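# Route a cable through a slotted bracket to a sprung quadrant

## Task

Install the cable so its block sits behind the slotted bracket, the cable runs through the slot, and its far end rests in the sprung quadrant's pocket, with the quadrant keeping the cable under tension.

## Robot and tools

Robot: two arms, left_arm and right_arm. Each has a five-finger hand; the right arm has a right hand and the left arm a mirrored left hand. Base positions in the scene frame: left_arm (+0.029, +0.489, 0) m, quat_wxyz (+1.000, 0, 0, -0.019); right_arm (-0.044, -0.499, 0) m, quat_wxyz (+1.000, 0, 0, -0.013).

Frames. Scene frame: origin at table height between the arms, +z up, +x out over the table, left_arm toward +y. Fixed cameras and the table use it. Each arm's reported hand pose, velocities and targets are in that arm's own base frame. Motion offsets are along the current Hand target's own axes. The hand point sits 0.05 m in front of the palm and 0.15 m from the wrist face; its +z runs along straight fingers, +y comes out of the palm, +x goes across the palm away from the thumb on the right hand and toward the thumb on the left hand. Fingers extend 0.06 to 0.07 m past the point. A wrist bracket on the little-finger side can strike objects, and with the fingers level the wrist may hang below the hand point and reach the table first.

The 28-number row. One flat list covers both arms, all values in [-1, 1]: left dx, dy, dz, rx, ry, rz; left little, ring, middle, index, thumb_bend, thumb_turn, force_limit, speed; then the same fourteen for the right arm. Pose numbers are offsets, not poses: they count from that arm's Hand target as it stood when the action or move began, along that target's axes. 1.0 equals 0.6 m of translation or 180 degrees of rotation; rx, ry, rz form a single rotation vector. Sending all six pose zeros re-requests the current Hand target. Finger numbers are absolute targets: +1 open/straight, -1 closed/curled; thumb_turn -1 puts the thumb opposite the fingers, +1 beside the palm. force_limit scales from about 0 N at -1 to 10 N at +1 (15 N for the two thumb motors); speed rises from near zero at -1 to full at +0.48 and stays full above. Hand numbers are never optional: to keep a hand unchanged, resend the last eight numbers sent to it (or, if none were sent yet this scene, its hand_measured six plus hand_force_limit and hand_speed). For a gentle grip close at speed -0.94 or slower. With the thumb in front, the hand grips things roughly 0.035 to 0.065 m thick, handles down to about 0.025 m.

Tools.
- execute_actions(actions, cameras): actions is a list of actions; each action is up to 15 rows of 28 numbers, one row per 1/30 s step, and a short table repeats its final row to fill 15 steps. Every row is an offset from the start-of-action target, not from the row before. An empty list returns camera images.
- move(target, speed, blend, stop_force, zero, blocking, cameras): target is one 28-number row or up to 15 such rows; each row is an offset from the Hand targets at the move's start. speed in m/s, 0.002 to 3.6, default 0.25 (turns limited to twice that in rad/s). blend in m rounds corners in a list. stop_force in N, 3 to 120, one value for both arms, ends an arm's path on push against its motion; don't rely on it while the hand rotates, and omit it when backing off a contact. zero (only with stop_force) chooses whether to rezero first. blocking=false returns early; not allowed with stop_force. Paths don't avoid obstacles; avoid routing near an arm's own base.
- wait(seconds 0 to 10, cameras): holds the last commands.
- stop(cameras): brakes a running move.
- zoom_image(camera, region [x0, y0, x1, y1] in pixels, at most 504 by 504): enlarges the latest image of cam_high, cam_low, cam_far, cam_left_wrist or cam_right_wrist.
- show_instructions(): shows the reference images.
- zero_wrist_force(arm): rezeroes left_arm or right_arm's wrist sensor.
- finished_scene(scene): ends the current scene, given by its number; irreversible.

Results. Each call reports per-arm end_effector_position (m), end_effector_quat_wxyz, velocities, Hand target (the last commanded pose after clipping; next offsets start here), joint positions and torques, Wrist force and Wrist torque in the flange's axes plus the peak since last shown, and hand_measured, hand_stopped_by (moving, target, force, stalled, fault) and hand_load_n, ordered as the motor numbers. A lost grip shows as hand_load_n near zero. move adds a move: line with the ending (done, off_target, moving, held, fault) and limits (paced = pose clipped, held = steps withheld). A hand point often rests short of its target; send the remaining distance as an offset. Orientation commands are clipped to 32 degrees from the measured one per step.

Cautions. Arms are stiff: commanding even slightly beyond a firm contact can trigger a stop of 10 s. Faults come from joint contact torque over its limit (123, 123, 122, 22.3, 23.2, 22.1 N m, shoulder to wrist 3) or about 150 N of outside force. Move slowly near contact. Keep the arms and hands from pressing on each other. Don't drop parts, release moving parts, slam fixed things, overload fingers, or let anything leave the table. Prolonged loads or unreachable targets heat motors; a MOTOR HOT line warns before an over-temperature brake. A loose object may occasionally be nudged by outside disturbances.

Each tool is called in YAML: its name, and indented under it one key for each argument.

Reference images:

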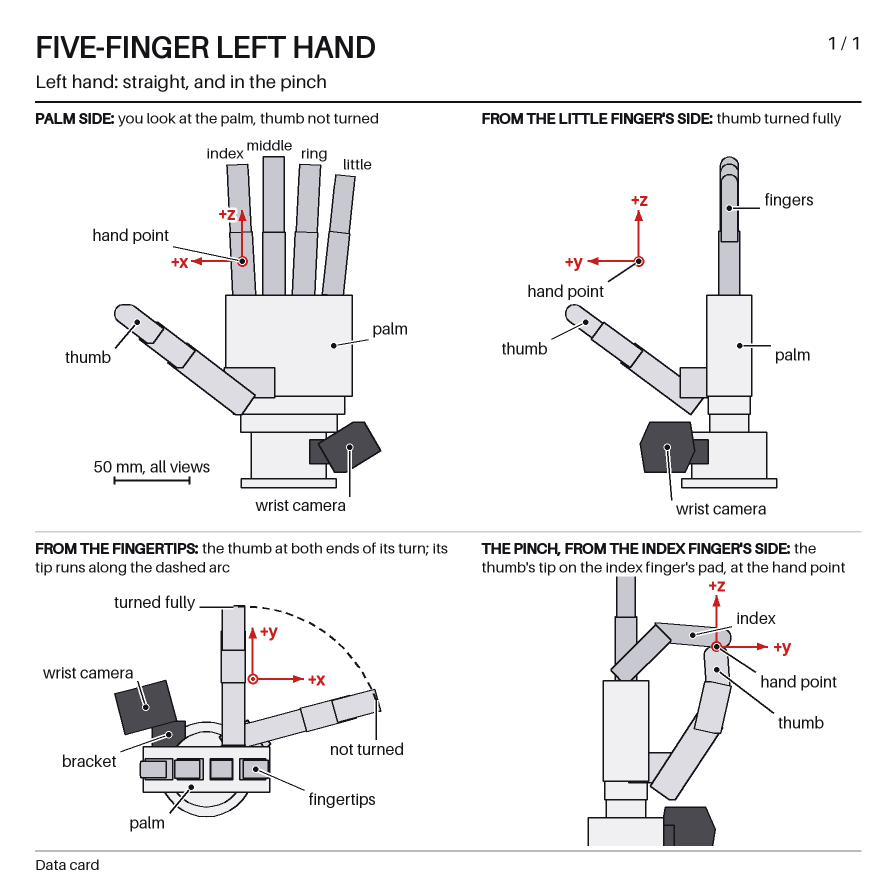

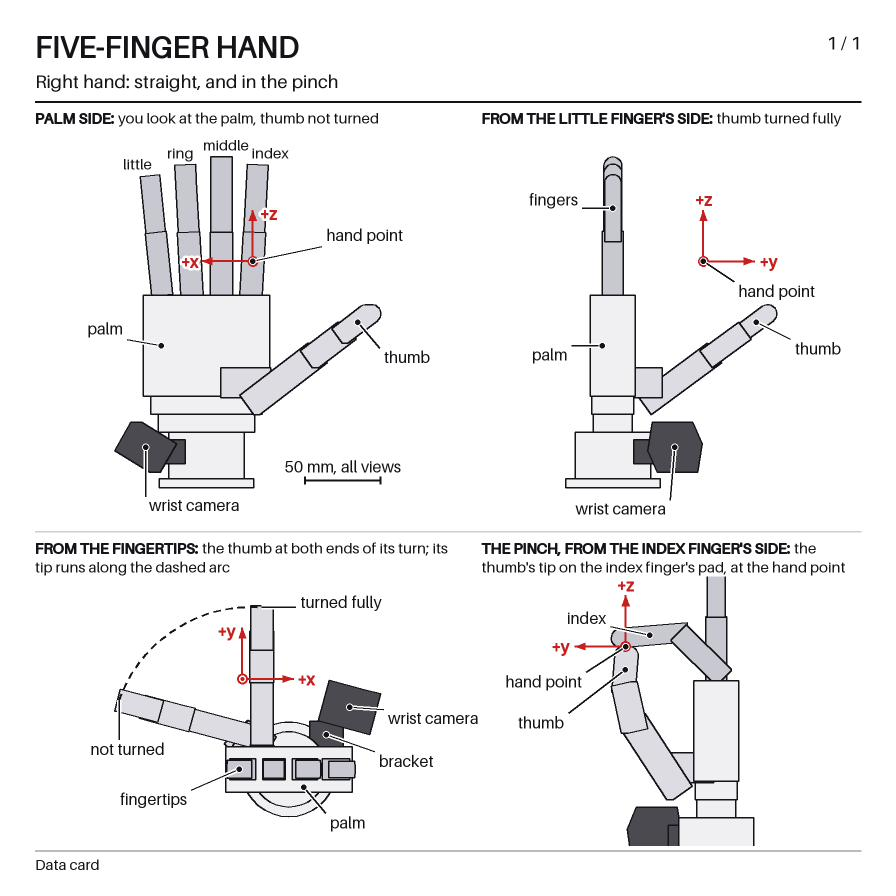

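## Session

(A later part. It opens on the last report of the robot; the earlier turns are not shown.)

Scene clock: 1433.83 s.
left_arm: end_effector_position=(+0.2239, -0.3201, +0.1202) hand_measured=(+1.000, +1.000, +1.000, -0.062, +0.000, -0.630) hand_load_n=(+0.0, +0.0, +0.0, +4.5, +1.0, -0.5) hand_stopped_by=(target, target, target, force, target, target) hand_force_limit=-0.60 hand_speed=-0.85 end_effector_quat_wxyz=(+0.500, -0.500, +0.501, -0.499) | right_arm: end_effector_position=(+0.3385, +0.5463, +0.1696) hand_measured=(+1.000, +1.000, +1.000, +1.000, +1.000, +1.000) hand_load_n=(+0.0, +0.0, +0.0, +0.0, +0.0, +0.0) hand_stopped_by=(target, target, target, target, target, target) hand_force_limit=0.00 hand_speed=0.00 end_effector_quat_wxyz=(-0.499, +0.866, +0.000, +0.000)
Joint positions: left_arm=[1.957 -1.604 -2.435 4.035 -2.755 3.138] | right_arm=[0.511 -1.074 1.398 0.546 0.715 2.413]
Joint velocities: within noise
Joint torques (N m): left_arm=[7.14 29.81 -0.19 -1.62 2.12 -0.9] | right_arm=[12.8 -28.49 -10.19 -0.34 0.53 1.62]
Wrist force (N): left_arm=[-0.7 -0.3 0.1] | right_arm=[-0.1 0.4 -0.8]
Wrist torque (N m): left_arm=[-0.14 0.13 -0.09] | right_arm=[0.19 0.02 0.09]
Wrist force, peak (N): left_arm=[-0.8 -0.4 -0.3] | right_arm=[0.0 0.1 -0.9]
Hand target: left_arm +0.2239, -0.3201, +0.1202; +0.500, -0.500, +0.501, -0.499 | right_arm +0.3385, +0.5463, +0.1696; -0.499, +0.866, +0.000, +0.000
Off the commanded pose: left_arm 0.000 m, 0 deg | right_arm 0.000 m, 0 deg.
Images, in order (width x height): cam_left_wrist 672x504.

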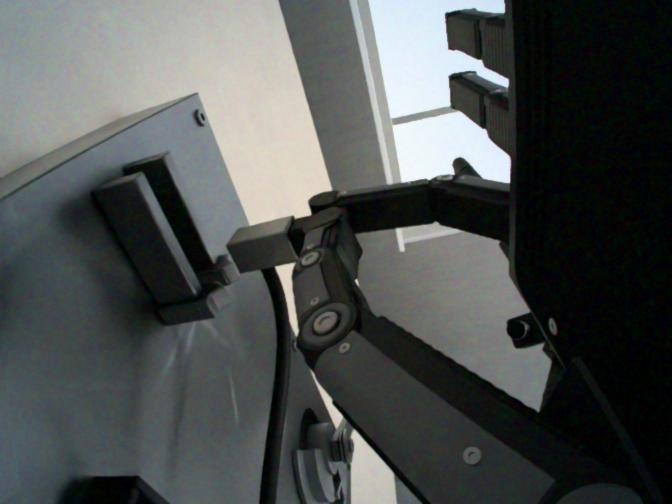

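move:
  target:
    - [0.0008, 0, 0.0038, 0,0,0, 1,1,1,-0.4,0,-0.63,-0.6,-0.85, 0,0,0,0,0,0, 1,1,1,1,1,1,0,0]
    - [0.0008, 0.0133, 0.0038, 0,0,0, 1,1,1,-0.4,0,-0.63,-0.6,-0.85, 0,0,0,0,0,0, 1,1,1,1,1,1,0,0]
  speed: 0.03
  stop_force: 3.5
  cameras: ["cam_right_wrist","cam_far"]

zoom_image:
  camera: "cam_right_wrist"
  region: [270, 170, 400, 290]

zoom_image:
  camera: "cam_far"
  region: [450, 120, 560, 250]

Scene clock: 1463.40 s.
left_arm: end_effector_position=(+0.2262, -0.3205, +0.1122) hand_measured=(+1.000, +1.000, +1.000, -0.062, +0.000, -0.630) hand_load_n=(+0.0, +0.0, +0.0, +4.5, +0.5, -0.5) hand_stopped_by=(target, target, target, force, target, target) hand_force_limit=-0.60 hand_speed=-0.85 end_effector_quat_wxyz=(+0.500, -0.500, +0.501, -0.499) | right_arm: end_effector_position=(+0.3385, +0.5463, +0.1696) hand_measured=(+1.000, +1.000, +1.000, +1.000, +1.000, +1.000) hand_load_n=(-0.5, +0.0, -0.5, +0.0, +0.0, +0.0) hand_stopped_by=(target, target, target, target, target, target) hand_force_limit=0.00 hand_speed=0.00 end_effector_quat_wxyz=(-0.499, +0.866, +0.000, +0.000)
Joint positions: left_arm=[1.965 -1.628 -2.443 4.066 -2.748 3.138] | right_arm=[0.511 -1.074 1.398 0.546 0.715 2.413]
Joint torques (N m): left_arm=[0.88 0.27 -0.66 2.48 0.33 0.87] | right_arm=[12.5 -29.76 -11.26 -0.2 0.51 1.69]
Wrist force (N): left_arm=[-0.4 -0.1 -0.4] | right_arm=[-0.1 0.1 -0.8]
Wrist torque (N m): left_arm=[-0.07 0.06 -0.06] | right_arm=[0.14 0.01 0.09]
Wrist force, peak (N): left_arm=[-1.0 -0.6 0.0] | right_arm=[0.1 0.2 -1.0]
Hand target: left_arm +0.2262, -0.3205, +0.1122; +0.500, -0.500, +0.501, -0.499 | right_arm +0.3385, +0.5463, +0.1696; -0.499, +0.866, +0.000, +0.000
Off the commanded pose: left_arm 0.000 m, 0 deg | right_arm 0.000 m, 0 deg.
move: done
Images, in order (width x height): cam_far 672x504, cam_right_wrist 672x504.

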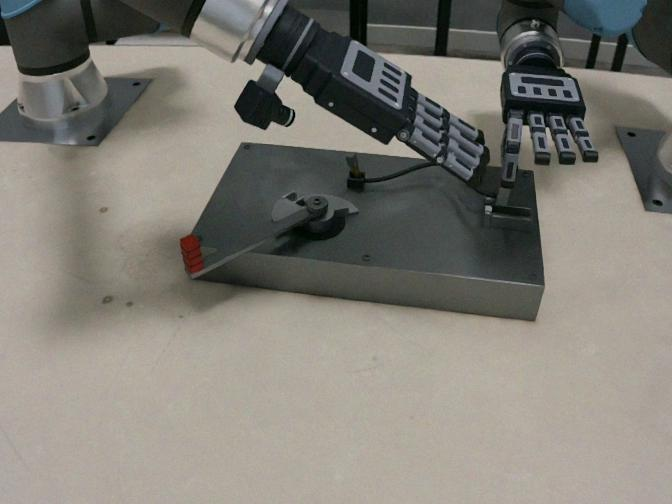

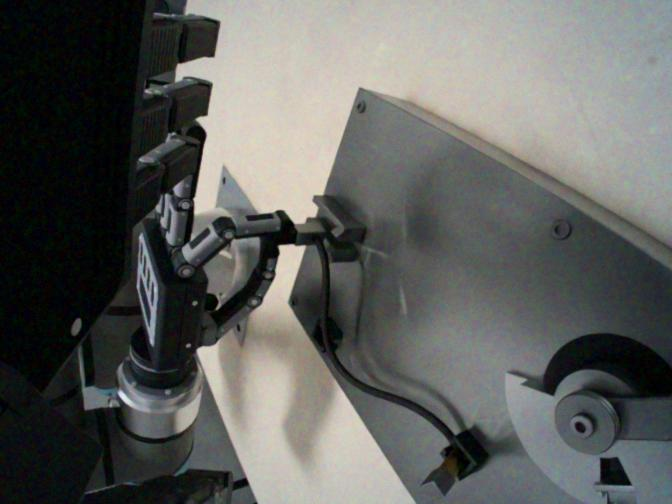

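Scaled by 3.877 from the camera's 672x504 image, which has a finer 960x720 frame.

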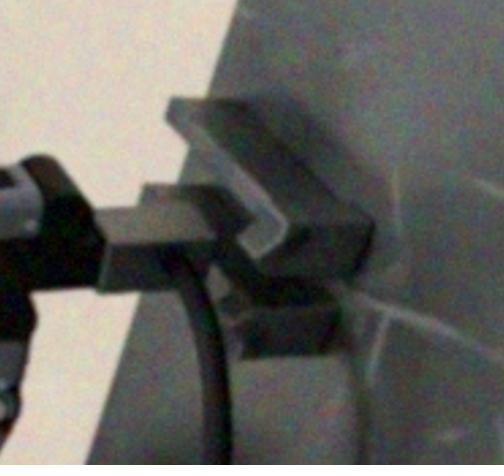

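Scaled by 3.877.

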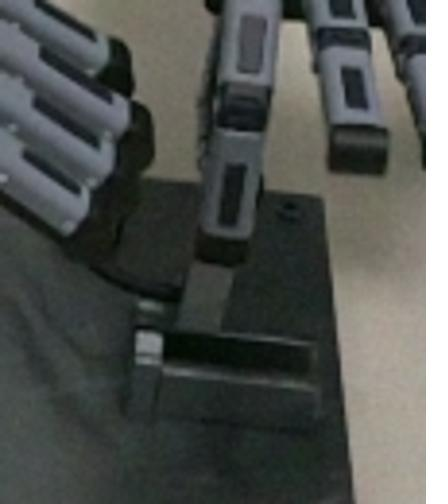

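move:
  target:
    - [0, 0, 0.0015, 0,-0.045,0, 1,1,1,-0.4,0,-0.63,-0.6,-0.85, 0,0,0,0,0,0, 1,1,1,1,1,1,0,0]
    - [0, 0.012, 0.0015, 0,-0.045,0, 1,1,1,-0.4,0,-0.63,-0.6,-0.85, 0,0,0,0,0,0, 1,1,1,1,1,1,0,0]
  speed: 0.03
  stop_force: 3.5
  cameras: ["cam_right_wrist","cam_far"]

zoom_image:
  camera: "cam_right_wrist"
  region: [270, 170, 400, 290]

zoom_image:
  camera: "cam_far"
  region: [450, 120, 560, 250]

Scene clock: 1480.37 s.
left_arm: end_effector_position=(+0.2271, -0.3205, +0.1050) hand_measured=(+1.000, +1.000, +1.000, -0.062, +0.000, -0.630) hand_load_n=(+0.0, +0.0, +0.0, +4.5, +0.5, -1.0) hand_stopped_by=(target, target, target, force, target, target) hand_force_limit=-0.60 hand_speed=-0.85 end_effector_quat_wxyz=(+0.534, -0.534, +0.464, -0.463) | right_arm: end_effector_position=(+0.3385, +0.5463, +0.1696) hand_measured=(+1.000, +1.000, +1.000, +1.000, +1.000, +1.000) hand_load_n=(+0.0, +0.0, +0.0, +0.0, +0.0, -0.5) hand_stopped_by=(target, target, target, target, target, target) hand_force_limit=0.00 hand_speed=0.00 end_effector_quat_wxyz=(-0.499, +0.866, +0.000, +0.000)
Joint positions: left_arm=[1.915 -1.73 -2.352 4.074 -2.939 3.135] | right_arm=[0.511 -1.074 1.398 0.546 0.715 2.413]
Joint torques (N m): left_arm=[-10.65 3.57 -1.15 2.07 -2.86 0.87] | right_arm=[11.86 -34.22 -10.64 0.01 0.48 1.75]
Wrist force (N): left_arm=[-0.8 -0.1 -0.6] | right_arm=[0.0 0.4 -0.7]
Wrist torque (N m): left_arm=[0.00 0.09 -0.05] | right_arm=[0.18 0.00 0.10]
Wrist force, peak (N): left_arm=[-1.1 0.4 -0.4] | right_arm=[0.1 0.1 -1.1]
Hand target: left_arm +0.2271, -0.3205, +0.1050; +0.534, -0.534, +0.464, -0.463 | right_arm +0.3385, +0.5463, +0.1696; -0.499, +0.866, +0.000, +0.000
Off the commanded pose: left_arm 0.000 m, 0 deg | right_arm 0.000 m, 0 deg.
move: done
Images, in order (width x height): cam_far 672x504, cam_right_wrist 672x504.

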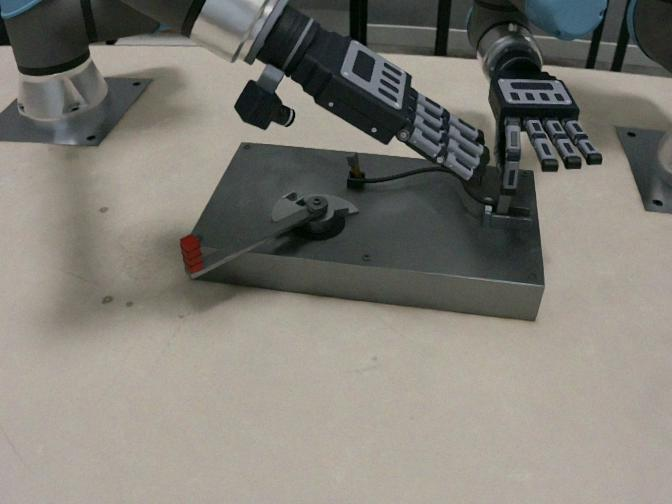

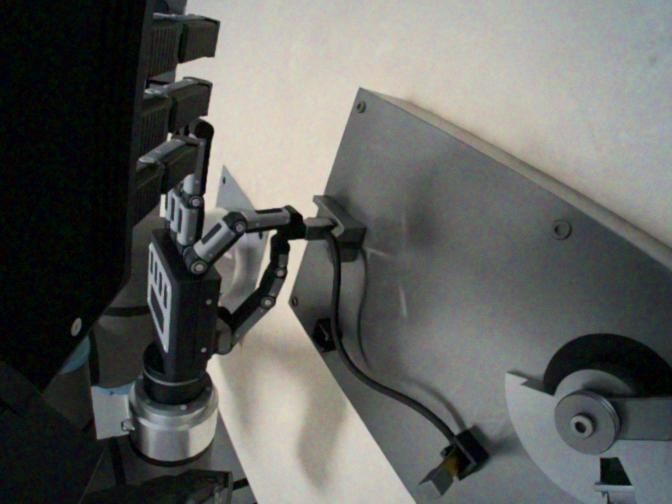

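Scaled by 3.877 from the camera's 672x504 image, which has a finer 960x720 frame.

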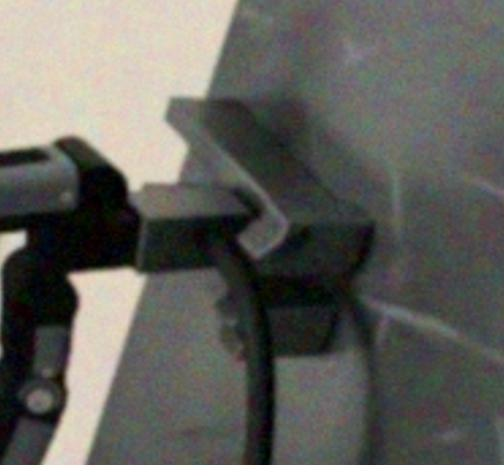

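Scaled by 3.877.

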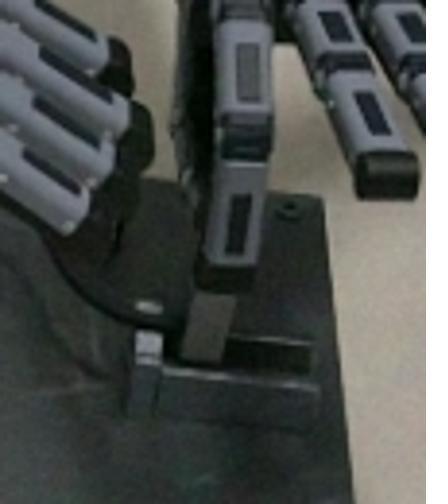

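move:
  target: [0, 0.012, 0, 0,0,0, 1,1,1,-0.4,0,-0.63,-0.6,-0.85, 0,0,0,0,0,0, 1,1,1,1,1,1,0,0]
  speed: 0.03
  stop_force: 3.5
  cameras: ["cam_right_wrist","cam_far"]

zoom_image:
  camera: "cam_right_wrist"
  region: [270, 170, 400, 290]

zoom_image:
  camera: "cam_far"
  region: [450, 120, 560, 250]

Scene clock: 1491.37 s.
left_arm: end_effector_position=(+0.2270, -0.3205, +0.1039) hand_measured=(+1.000, +1.000, +1.000, -0.062, +0.000, -0.630) hand_load_n=(+0.0, +0.0, +0.0, +5.0, -1.0, -0.5) hand_stopped_by=(target, target, target, force, target, target) hand_force_limit=-0.60 hand_speed=-0.85 end_effector_quat_wxyz=(+0.534, -0.534, +0.464, -0.463) | right_arm: end_effector_position=(+0.3385, +0.5463, +0.1696) hand_measured=(+1.000, +1.000, +1.000, +1.000, +1.000, +1.000) hand_load_n=(+0.0, +0.0, +0.0, -0.5, +0.0, -0.5) hand_stopped_by=(target, target, target, target, target, target) hand_force_limit=0.00 hand_speed=0.00 end_effector_quat_wxyz=(-0.499, +0.866, +0.000, +0.000)
Joint positions: left_arm=[1.915 -1.733 -2.353 4.077 -2.939 3.135] | right_arm=[0.511 -1.074 1.398 0.546 0.715 2.413]
Joint torques (N m): left_arm=[-9.43 35.49 23.23 -1.79 -2.76 0.03] | right_arm=[11.58 -37.73 -10.41 -0.3 0.55 1.73]
Wrist force (N): left_arm=[-0.9 -0.1 -0.8] | right_arm=[0.1 0.2 -0.8]
Wrist torque (N m): left_arm=[-0.01 0.10 -0.06] | right_arm=[0.17 -0.01 0.10]
Wrist force, peak (N): left_arm=[-0.7 -7.9 -1.8] | right_arm=[-0.2 0.3 -1.1]
Hand target: left_arm +0.2270, -0.3205, +0.1039; +0.534, -0.534, +0.464, -0.463 (not the last commanded pose) | right_arm +0.3385, +0.5463, +0.1696; -0.499, +0.866, +0.000, +0.000
Off the commanded pose: left_arm 0.006 m, 0 deg | right_arm 0.000 m, 0 deg.
move: contact (left_arm)
Images, in order (width x height): cam_far 672x504, cam_right_wrist 672x504.

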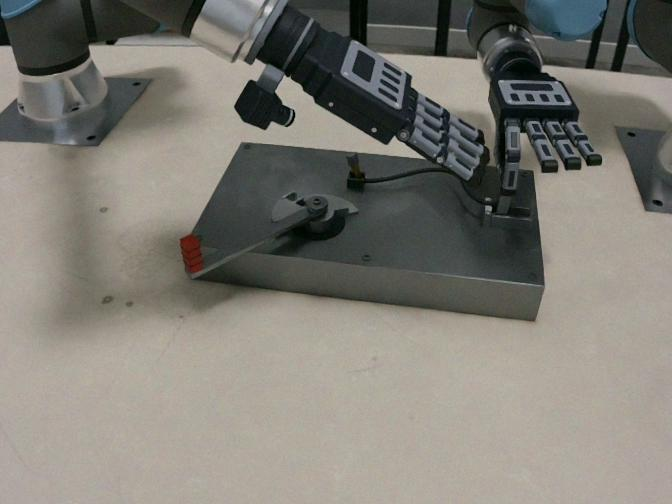

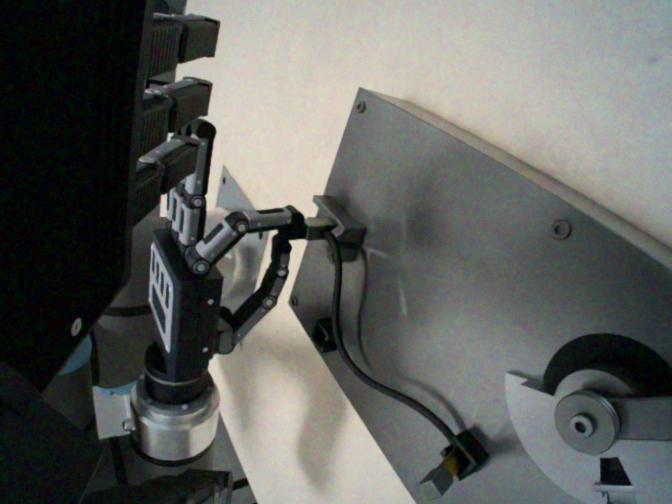

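Scaled by 3.877 from the camera's 672x504 image, which has a finer 960x720 frame.

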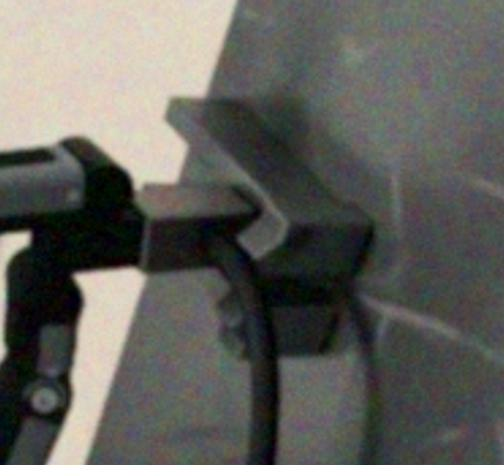

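Scaled by 3.877.

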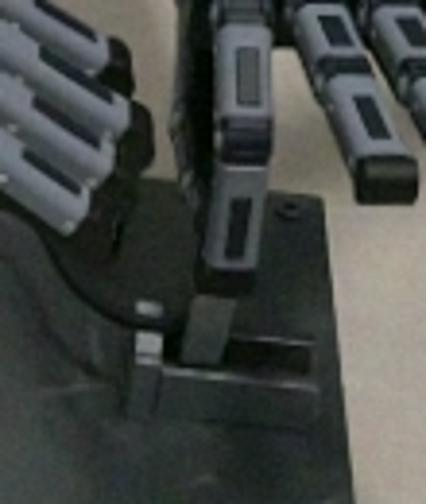

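move:
  target:
    - [0, -0.006, 0, 0,0,0, 1,1,1,-0.4,0,-0.63,-0.6,-0.85, 0,0,0,0,0,0, 1,1,1,1,1,1,0,0]
    - [0.0006, -0.006, 0.0042, 0,0,0, 1,1,1,-0.4,0,-0.63,-0.6,-0.85, 0,0,0,0,0,0, 1,1,1,1,1,1,0,0]
  speed: 0.03

move:
  target: [0, 0.022, 0, 0,0,0, 1,1,1,-0.4,0,-0.63,-0.6,-0.85, 0,0,0,0,0,0, 1,1,1,1,1,1,0,0]
  speed: 0.02
  stop_force: 3.5
  cameras: ["cam_right_wrist","cam_far"]

zoom_image:
  camera: "cam_right_wrist"
  region: [270, 170, 400, 290]

zoom_image:
  camera: "cam_far"
  region: [450, 120, 560, 250]

Scene clock: 1518.53 s.
left_arm: end_effector_position=(+0.2296, -0.3206, +0.1075) hand_measured=(+1.000, +1.000, +1.000, -0.062, +0.000, -0.630) hand_load_n=(+0.0, +0.0, +0.0, +5.0, -0.5, -0.5) hand_stopped_by=(target, target, target, force, target, target) hand_force_limit=-0.60 hand_speed=-0.85 end_effector_quat_wxyz=(+0.534, -0.534, +0.464, -0.463) | right_arm: end_effector_position=(+0.3385, +0.5463, +0.1696) hand_measured=(+1.000, +1.000, +1.000, +1.000, +1.000, +1.000) hand_load_n=(+0.0, +0.0, +0.0, +0.0, +0.0, +0.0) hand_stopped_by=(target, target, target, target, target, target) hand_force_limit=0.00 hand_speed=0.00 end_effector_quat_wxyz=(-0.499, +0.866, +0.000, +0.000)
Joint positions: left_arm=[1.923 -1.723 -2.35 4.065 -2.931 3.135] | right_arm=[0.511 -1.074 1.398 0.546 0.715 2.413]
Joint torques (N m): left_arm=[8.43 35.09 -0.96 -1.81 2.35 -1.05] | right_arm=[12.42 -42.17 -9.64 -0.26 0.48 1.75]
Wrist force (N): left_arm=[-1.0 0.1 -0.4] | right_arm=[-0.2 0.1 -0.7]
Wrist torque (N m): left_arm=[0.03 0.12 -0.07] | right_arm=[0.13 0.03 0.08]
Wrist force, peak (N): left_arm=[-0.8 0.2 -1.1] | right_arm=[0.1 0.3 -1.0]
Hand target: left_arm +0.2296, -0.3205, +0.1075; +0.534, -0.534, +0.464, -0.463 | right_arm +0.3385, +0.5463, +0.1696; -0.499, +0.866, +0.000, +0.000
Off the commanded pose: left_arm 0.000 m, 0 deg | right_arm 0.000 m, 0 deg.
move: done

Scene clock: 1519.87 s.
left_arm: end_effector_position=(+0.2296, -0.3205, +0.1036) hand_measured=(+1.000, +1.000, +1.000, -0.062, +0.000, -0.630) hand_load_n=(+0.0, +0.0, +0.0, +5.0, -0.5, +0.0) hand_stopped_by=(target, target, target, force, target, target) hand_force_limit=-0.60 hand_speed=-0.85 end_effector_quat_wxyz=(+0.534, -0.534, +0.464, -0.463) | right_arm: end_effector_position=(+0.3385, +0.5463, +0.1696) hand_measured=(+1.000, +1.000, +1.000, +1.000, +1.000, +1.000) hand_load_n=(-0.5, +0.0, +0.0, +0.0, +0.0, +0.0) hand_stopped_by=(target, target, target, target, target, target) hand_force_limit=0.00 hand_speed=0.00 end_effector_quat_wxyz=(-0.499, +0.866, +0.000, +0.000)
Joint positions: left_arm=[1.923 -1.734 -2.353 4.078 -2.931 3.134] | right_arm=[0.511 -1.074 1.398 0.546 0.715 2.413]
Joint torques (N m): left_arm=[5.59 35.75 23.37 -1.93 2.19 -1.16] | right_arm=[11.21 -42.53 -11.07 -0.42 0.5 1.66]
Wrist force (N): left_arm=[-0.6 0.2 -0.3] | right_arm=[0.2 0.3 -1.0]
Wrist torque (N m): left_arm=[0.02 0.07 -0.06] | right_arm=[0.18 -0.03 0.11]
Wrist force, peak (N): left_arm=[-1.3 -8.6 -1.6] | right_arm=[-0.1 0.2 -1.0]
Hand target: left_arm +0.2296, -0.3205, +0.1036; +0.534, -0.534, +0.464, -0.463 (not the last commanded pose) | right_arm +0.3385, +0.5463, +0.1696; -0.499, +0.866, +0.000, +0.000
Off the commanded pose: left_arm 0.009 m, 0 deg | right_arm 0.000 m, 0 deg.
move: contact (left_arm)
Images, in order (width x height): cam_far 672x504, cam_right_wrist 672x504.

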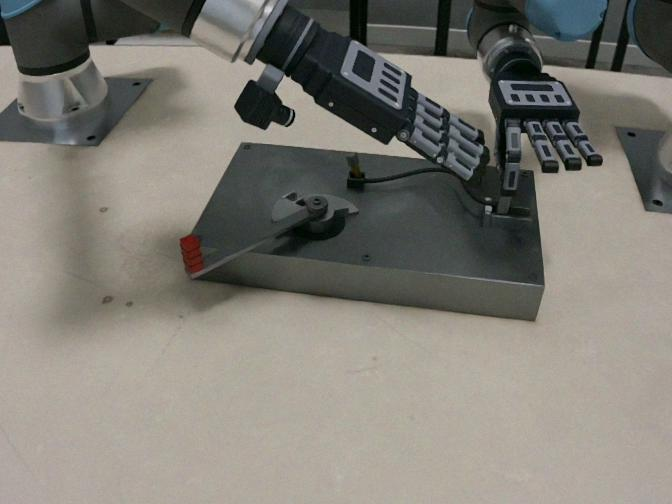

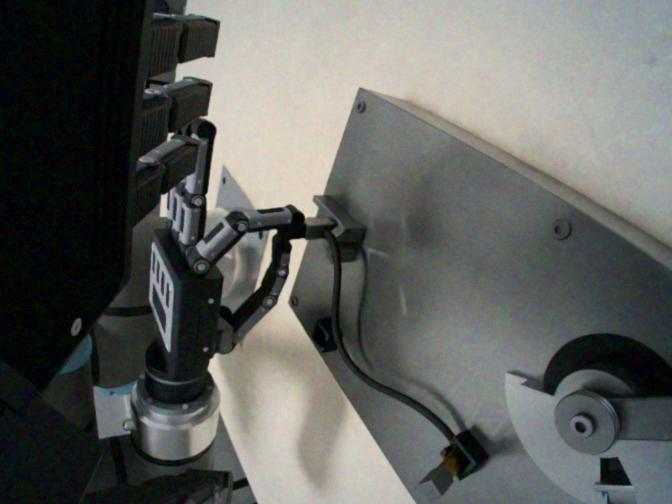

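Scaled by 3.877 from the camera's 672x504 image, which has a finer 960x720 frame.

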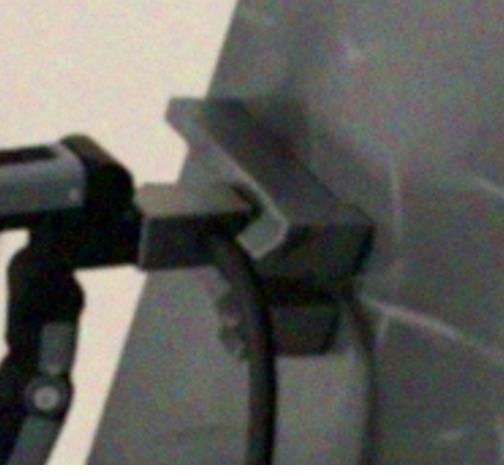

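Scaled by 3.877.

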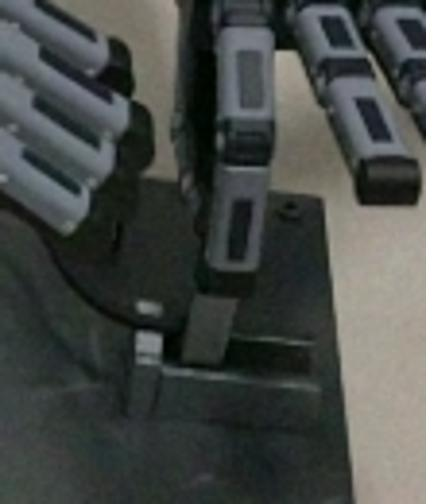

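zoom_image:
  camera: "cam_right_wrist"
  region: [300, 190, 370, 260]

execute_actions:
  actions: []
  cameras: ["cam_left_wrist"]

zoom_image:
  camera: "cam_left_wrist"
  region: [140, 150, 340, 330]

Scaled by 7.200 from the camera's 672x504 image, which has a finer 960x720 frame.

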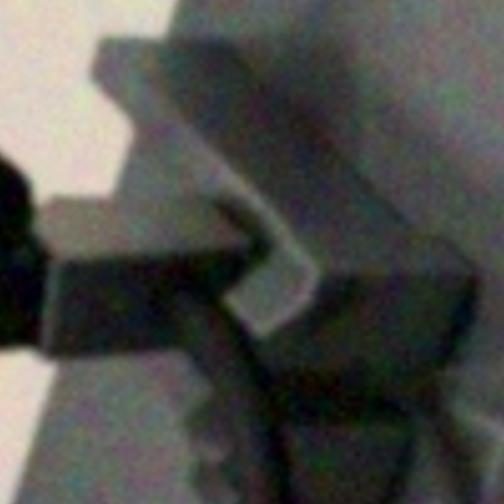

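Scene clock: 1534.43 s.
left_arm: end_effector_position=(+0.2296, -0.3205, +0.1036) hand_measured=(+1.000, +1.000, +1.000, -0.062, +0.000, -0.630) hand_load_n=(+0.0, +0.0, +0.0, +5.0, +0.0, +0.0) hand_stopped_by=(target, target, target, force, target, target) hand_force_limit=-0.60 hand_speed=-0.85 end_effector_quat_wxyz=(+0.534, -0.534, +0.464, -0.463) | right_arm: end_effector_position=(+0.3385, +0.5463, +0.1696) hand_measured=(+1.000, +1.000, +1.000, +1.000, +1.000, +1.000) hand_load_n=(+0.0, +0.0, +0.0, +0.0, +0.0, -0.5) hand_stopped_by=(target, target, target, target, target, target) hand_force_limit=0.00 hand_speed=0.00 end_effector_quat_wxyz=(-0.499, +0.866, +0.000, +0.000)
Joint positions: left_arm=[1.923 -1.734 -2.353 4.078 -2.931 3.134] | right_arm=[0.511 -1.074 1.398 0.546 0.715 2.413]
Joint velocities: within noise
Joint torques (N m): left_arm=[-1.21 35.53 23.64 -1.82 1.93 -1.1] | right_arm=[11.84 -44.02 -10.37 -0.36 0.66 1.71]
Wrist force (N): left_arm=[-0.5 -0.1 -0.4] | right_arm=[-0.2 -0.1 -0.8]
Wrist torque (N m): left_arm=[-0.02 0.05 -0.04] | right_arm=[0.12 0.04 0.07]
Wrist force, peak (N): left_arm=[-1.0 0.5 -0.4] | right_arm=[0.0 0.3 -1.0]
Hand target: left_arm +0.2296, -0.3205, +0.1036; +0.534, -0.534, +0.464, -0.463 (not the last commanded pose) | right_arm +0.3385, +0.5463, +0.1696; -0.499, +0.866, +0.000, +0.000
Off the commanded pose: left_arm 0.009 m, 0 deg | right_arm 0.000 m, 0 deg.
Images, in order (width x height): cam_left_wrist 672x504.

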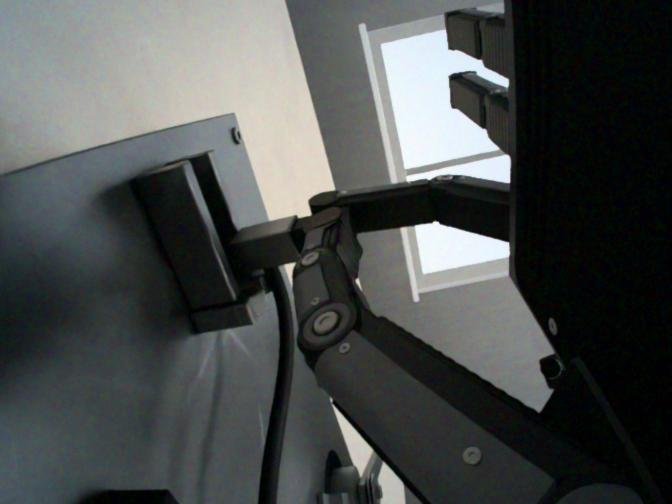

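Scaled by 2.520 from the camera's 672x504 image, which has a finer 960x720 frame.

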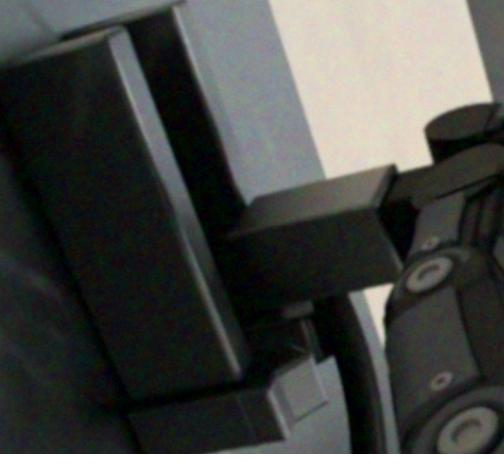

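zoom_image:
  camera: "cam_left_wrist"
  region: [220, 250, 300, 330]

zoom_image:
  camera: "cam_left_wrist"
  region: [180, 190, 280, 290]

Scaled by 6.300 from the camera's 672x504 image, which has a finer 960x720 frame.

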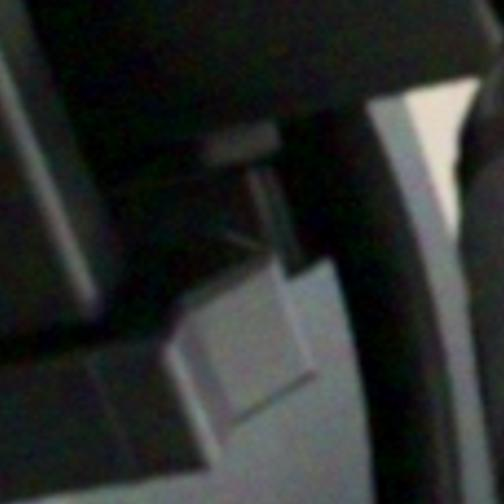

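Scaled by 5.040 from the camera's 672x504 image, which has a finer 960x720 frame.

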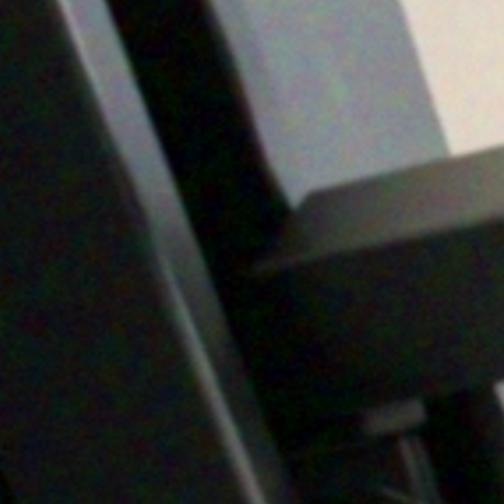

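move:
  target:
    - [0, -0.005, 0, 0,0,0, 1,1,1,-0.4,0,-0.63,-0.6,-0.85, 0,0,0,0,0,0, 1,1,1,1,1,1,0,0]
    - [-0.0005, -0.005, -0.0033, 0,0.028,0, 1,1,1,-0.4,0,-0.63,-0.6,-0.85, 0,0,0,0,0,0, 1,1,1,1,1,1,0,0]
  speed: 0.03

move:
  target: [0, 0.022, 0, 0,0,0, 1,1,1,-0.4,0,-0.63,-0.6,-0.85, 0,0,0,0,0,0, 1,1,1,1,1,1,0,0]
  speed: 0.02
  stop_force: 3.5
  cameras: ["cam_right_wrist","cam_far","cam_left_wrist"]

zoom_image:
  camera: "cam_right_wrist"
  region: [300, 190, 370, 260]

zoom_image:
  camera: "cam_left_wrist"
  region: [200, 220, 300, 320]

zoom_image:
  camera: "cam_far"
  region: [470, 160, 540, 230]

Scene clock: 1640.33 s.
left_arm: end_effector_position=(+0.2276, -0.3205, +0.1066) hand_measured=(+1.000, +1.000, +1.000, -0.062, +0.000, -0.630) hand_load_n=(+0.0, +0.0, +0.0, +5.0, -0.5, +0.0) hand_stopped_by=(target, target, target, force, target, target) hand_force_limit=-0.60 hand_speed=-0.85 end_effector_quat_wxyz=(+0.513, -0.513, +0.487, -0.486) | right_arm: end_effector_position=(+0.3385, +0.5463, +0.1696) hand_measured=(+1.000, +1.000, +1.000, +1.000, +1.000, +1.000) hand_load_n=(+0.0, +0.0, +0.0, +0.0, +0.0, +0.0) hand_stopped_by=(target, target, target, target, target, target) hand_force_limit=0.00 hand_speed=0.00 end_effector_quat_wxyz=(-0.499, +0.866, +0.000, +0.000)
Joint positions: left_arm=[1.946 -1.676 -2.412 4.081 -2.82 3.137] | right_arm=[0.511 -1.074 1.398 0.546 0.715 2.413]
Joint torques (N m): left_arm=[7.02 33.14 -0.05 2.38 2.39 0.76] | right_arm=[11.74 -48.24 -11.34 -0.22 0.59 1.71]
Wrist force (N): left_arm=[-0.6 0.7 -0.2] | right_arm=[0.0 0.2 -0.7]
Wrist torque (N m): left_arm=[0.05 0.06 -0.10] | right_arm=[0.16 0.00 0.09]
Wrist force, peak (N): left_arm=[-1.2 0.0 -0.6] | right_arm=[0.1 0.2 -1.0]
Hand target: left_arm +0.2276, -0.3205, +0.1066; +0.513, -0.513, +0.487, -0.486 | right_arm +0.3385, +0.5463, +0.1696; -0.499, +0.866, +0.000, +0.000
Off the commanded pose: left_arm 0.000 m, 0 deg | right_arm 0.000 m, 0 deg.
move: done

Scene clock: 1641.67 s.
left_arm: end_effector_position=(+0.2276, -0.3205, +0.1030) hand_measured=(+1.000, +1.000, +1.000, -0.062, +0.000, -0.630) hand_load_n=(+0.0, +0.0, +0.0, +5.0, +0.0, +0.0) hand_stopped_by=(target, target, target, force, target, target) hand_force_limit=-0.60 hand_speed=-0.85 end_effector_quat_wxyz=(+0.513, -0.513, +0.487, -0.486) | right_arm: end_effector_position=(+0.3385, +0.5463, +0.1696) hand_measured=(+1.000, +1.000, +1.000, +1.000, +1.000, +1.000) hand_load_n=(+0.0, +0.0, +0.0, +0.0, +0.0, +0.0) hand_stopped_by=(target, target, target, target, target, target) hand_force_limit=0.00 hand_speed=0.00 end_effector_quat_wxyz=(-0.499, +0.866, +0.000, +0.000)
Joint positions: left_arm=[1.946 -1.686 -2.415 4.095 -2.82 3.136] | right_arm=[0.511 -1.074 1.398 0.546 0.715 2.413]
Joint torques (N m): left_arm=[1.87 33.25 23.45 -1.66 1.23 0.43] | right_arm=[12.27 -50.08 -9.99 -0.28 0.58 1.53]
Wrist force (N): left_arm=[-0.6 0.1 0.0] | right_arm=[-0.2 0.1 -0.7]
Wrist torque (N m): left_arm=[-0.04 0.08 -0.09] | right_arm=[0.14 0.03 0.08]
Wrist force, peak (N): left_arm=[-0.4 -6.2 -1.3] | right_arm=[0.1 0.2 -1.1]
Hand target: left_arm +0.2276, -0.3205, +0.1030; +0.513, -0.513, +0.487, -0.486 (not the last commanded pose) | right_arm +0.3385, +0.5463, +0.1696; -0.499, +0.866, +0.000, +0.000
Off the commanded pose: left_arm 0.010 m, 0 deg | right_arm 0.000 m, 0 deg.
move: contact (left_arm)
Images, in order (width x height): cam_far 672x504, cam_left_wrist 672x504, cam_right_wrist 672x504.

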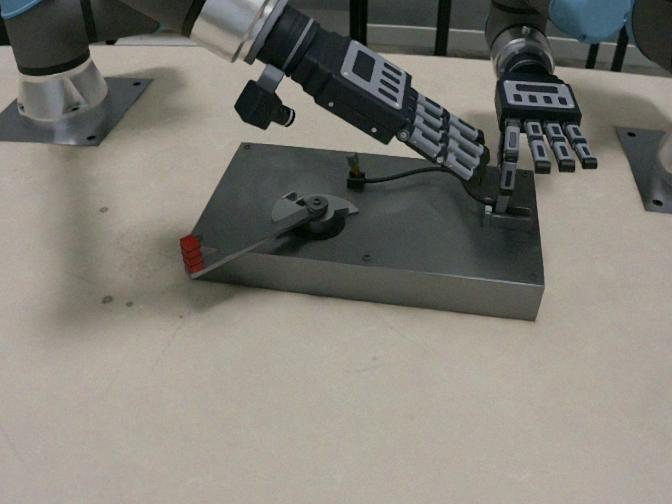

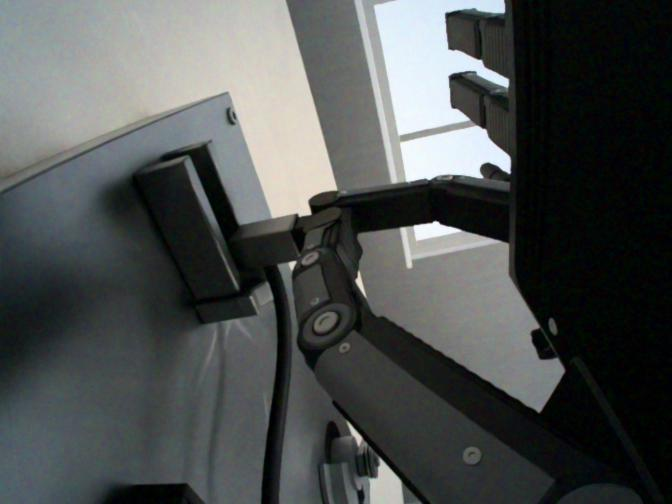

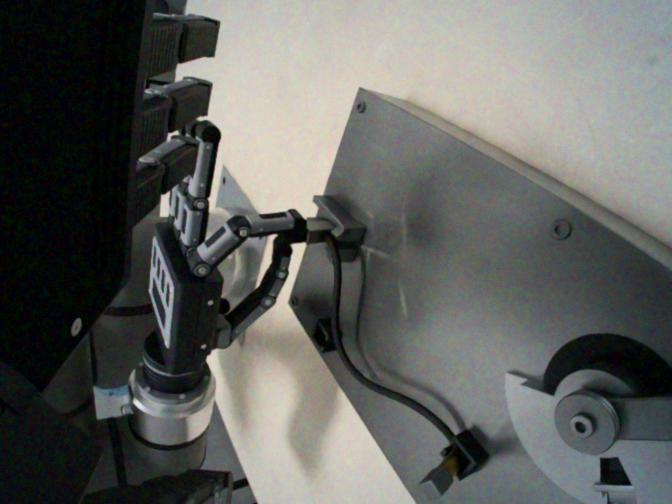

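Scaled by 7.200 from the camera's 672x504 image, which has a finer 960x720 frame.

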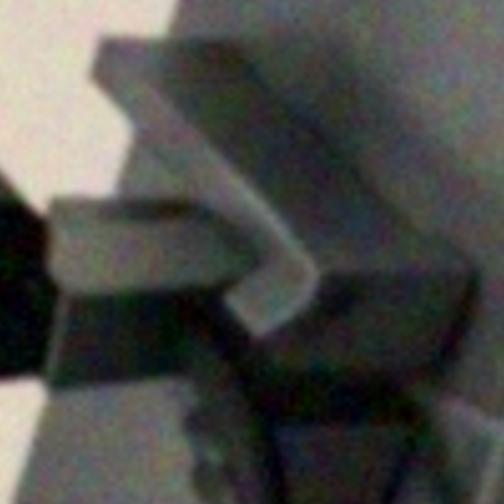

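Scaled by 5.040 from the camera's 672x504 image, which has a finer 960x720 frame.

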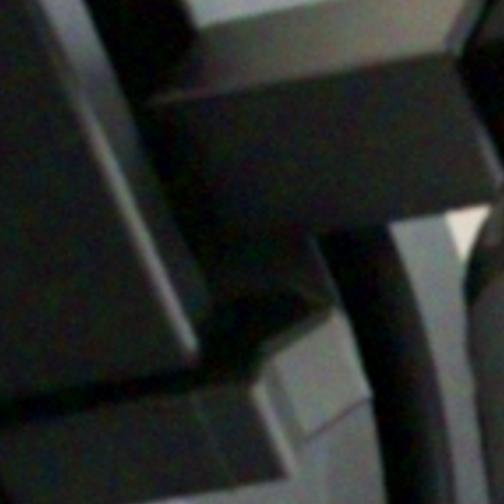

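Scaled by 7.200.

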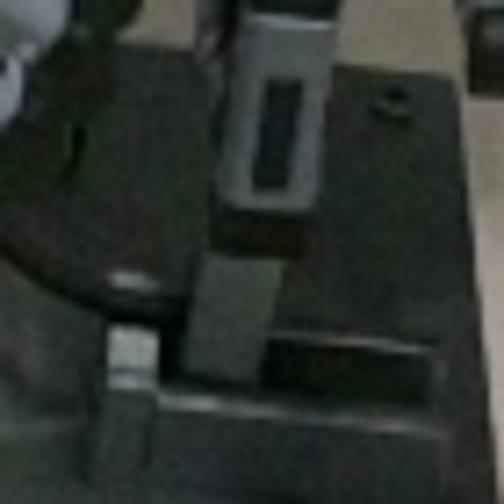

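move:
  target:
    - [0, -0.005, 0, 0,0,0, 1,1,1,-0.4,0,-0.63,-0.6,-0.85, 0,0,0,0,0,0, 1,1,1,1,1,1,0,0]
    - [0.0002, -0.005, 0.0032, 0,0,0, 1,1,1,-0.4,0,-0.63,-0.6,-0.85, 0,0,0,0,0,0, 1,1,1,1,1,1,0,0]
  speed: 0.03

move:
  target: [0, 0.022, 0, 0,0,0, 1,1,1,-0.4,0,-0.63,-0.6,-0.85, 0,0,0,0,0,0, 1,1,1,1,1,1,0,0]
  speed: 0.02
  stop_force: 3.5
  cameras: ["cam_right_wrist","cam_far","cam_left_wrist"]

zoom_image:
  camera: "cam_right_wrist"
  region: [300, 190, 370, 260]

zoom_image:
  camera: "cam_left_wrist"
  region: [200, 220, 300, 320]

zoom_image:
  camera: "cam_far"
  region: [470, 160, 540, 230]

Scene clock: 1663.60 s.
left_arm: end_effector_position=(+0.2295, -0.3206, +0.1060) hand_measured=(+1.000, +1.000, +1.000, -0.062, +0.000, -0.630) hand_load_n=(+0.0, +0.0, +0.0, +5.0, +0.0, +0.0) hand_stopped_by=(target, target, target, force, target, target) hand_force_limit=-0.60 hand_speed=-0.85 end_effector_quat_wxyz=(+0.513, -0.513, +0.487, -0.486) | right_arm: end_effector_position=(+0.3385, +0.5463, +0.1696) hand_measured=(+1.000, +1.000, +1.000, +1.000, +1.000, +1.000) hand_load_n=(+0.0, +0.0, +0.0, +0.0, +0.0, +0.0) hand_stopped_by=(target, target, target, target, target, target) hand_force_limit=0.00 hand_speed=0.00 end_effector_quat_wxyz=(-0.499, +0.866, +0.000, +0.000)
Joint positions: left_arm=[1.953 -1.677 -2.413 4.084 -2.813 3.137] | right_arm=[0.511 -1.074 1.398 0.546 0.715 2.413]
Joint torques (N m): left_arm=[8.99 33.17 6.42 -1.67 2.57 0.42] | right_arm=[11.55 -50.16 -10.52 -0.51 0.53 1.56]
Wrist force (N): left_arm=[-0.7 0.2 -0.2] | right_arm=[0.0 0.0 -0.8]
Wrist torque (N m): left_arm=[-0.02 0.08 -0.11] | right_arm=[0.13 0.01 0.08]
Wrist force, peak (N): left_arm=[-1.3 -0.1 0.0] | right_arm=[0.1 0.3 -1.0]
Hand target: left_arm +0.2295, -0.3205, +0.1060; +0.513, -0.513, +0.487, -0.486 | right_arm +0.3385, +0.5463, +0.1696; -0.499, +0.866, +0.000, +0.000
Off the commanded pose: left_arm 0.000 m, 0 deg | right_arm 0.000 m, 0 deg.
move: done

Scene clock: 1664.90 s.
left_arm: end_effector_position=(+0.2295, -0.3205, +0.1027) hand_measured=(+1.000, +1.000, +1.000, -0.062, +0.000, -0.630) hand_load_n=(+0.0, +0.0, +0.0, +5.0, +0.0, +0.5) hand_stopped_by=(target, target, target, force, target, target) hand_force_limit=-0.60 hand_speed=-0.85 end_effector_quat_wxyz=(+0.513, -0.514, +0.487, -0.486) | right_arm: end_effector_position=(+0.3385, +0.5463, +0.1696) hand_measured=(+1.000, +1.000, +1.000, +1.000, +1.000, +1.000) hand_load_n=(+0.0, +0.0, +0.0, +0.0, +0.0, +0.0) hand_stopped_by=(target, target, target, target, target, target) hand_force_limit=0.00 hand_speed=0.00 end_effector_quat_wxyz=(-0.499, +0.866, +0.000, +0.000)
Joint positions: left_arm=[1.953 -1.687 -2.416 4.096 -2.813 3.136] | right_arm=[0.511 -1.074 1.398 0.546 0.715 2.413]
Joint torques (N m): left_arm=[1.38 33.28 23.36 -1.76 1.77 0.63] | right_arm=[11.89 -49.16 -10.12 -0.24 0.29 1.6]
Wrist force (N): left_arm=[-0.5 -0.1 -0.2] | right_arm=[-0.1 0.1 -1.0]
Wrist torque (N m): left_arm=[-0.06 0.06 -0.09] | right_arm=[0.16 0.03 0.09]
Wrist force, peak (N): left_arm=[-0.2 -8.0 -0.9] | right_arm=[-0.2 0.2 -1.0]
Hand target: left_arm +0.2295, -0.3205, +0.1027; +0.513, -0.514, +0.487, -0.486 (not the last commanded pose) | right_arm +0.3385, +0.5463, +0.1696; -0.499, +0.866, +0.000, +0.000
Off the commanded pose: left_arm 0.010 m, 0 deg | right_arm 0.000 m, 0 deg.
move: contact (left_arm)
Images, in order (width x height): cam_far 672x504, cam_left_wrist 672x504, cam_right_wrist 672x504.

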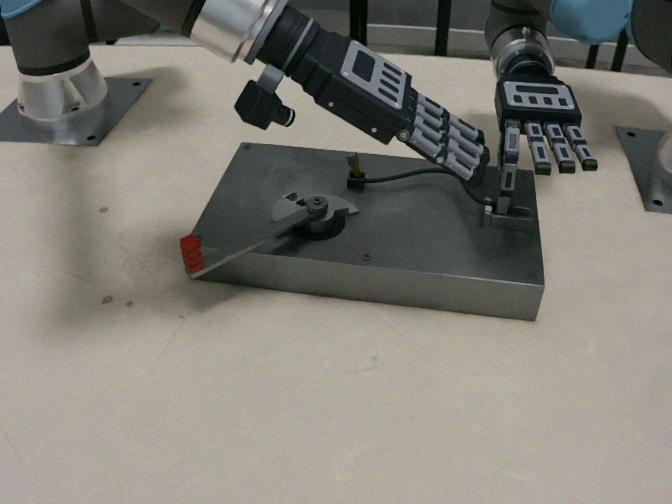

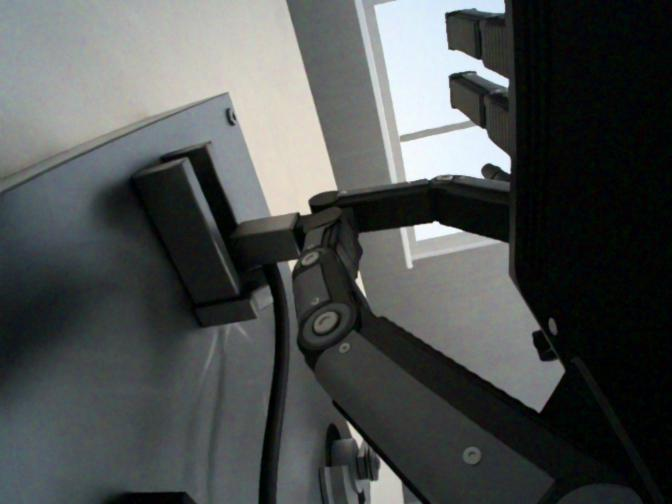

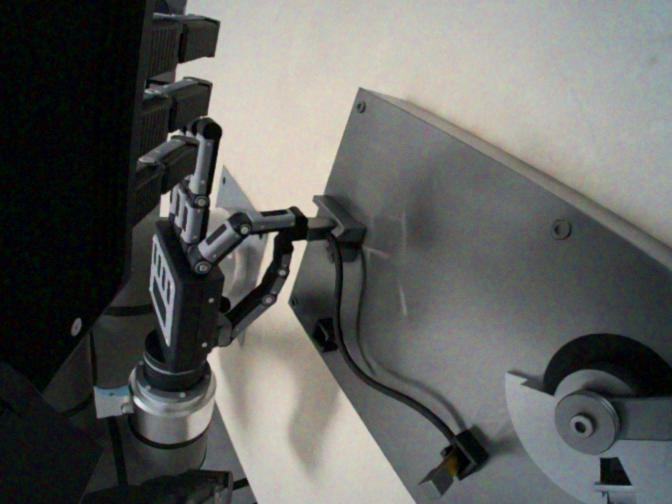

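Scaled by 7.200 from the camera's 672x504 image, which has a finer 960x720 frame.

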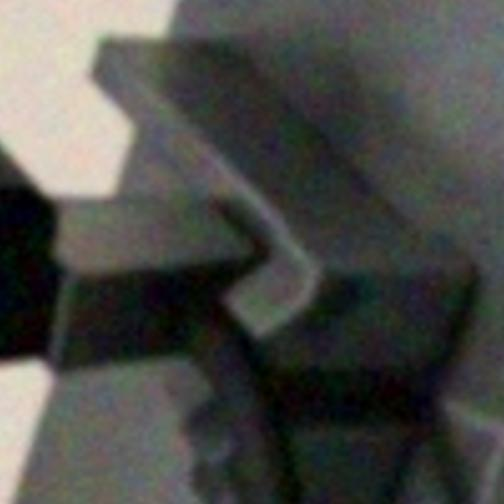

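Scaled by 5.040 from the camera's 672x504 image, which has a finer 960x720 frame.

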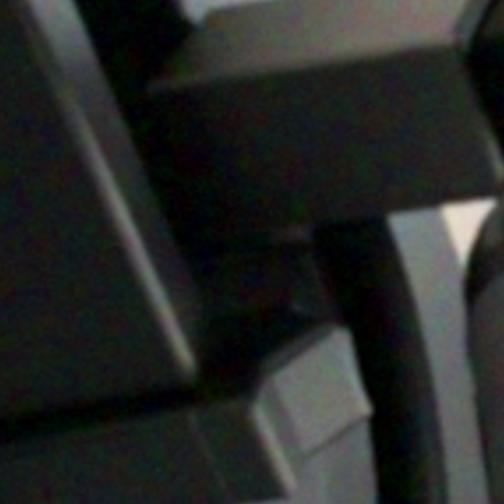

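Scaled by 7.200.

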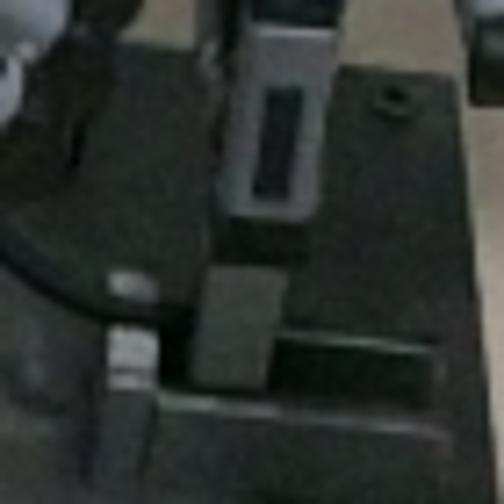

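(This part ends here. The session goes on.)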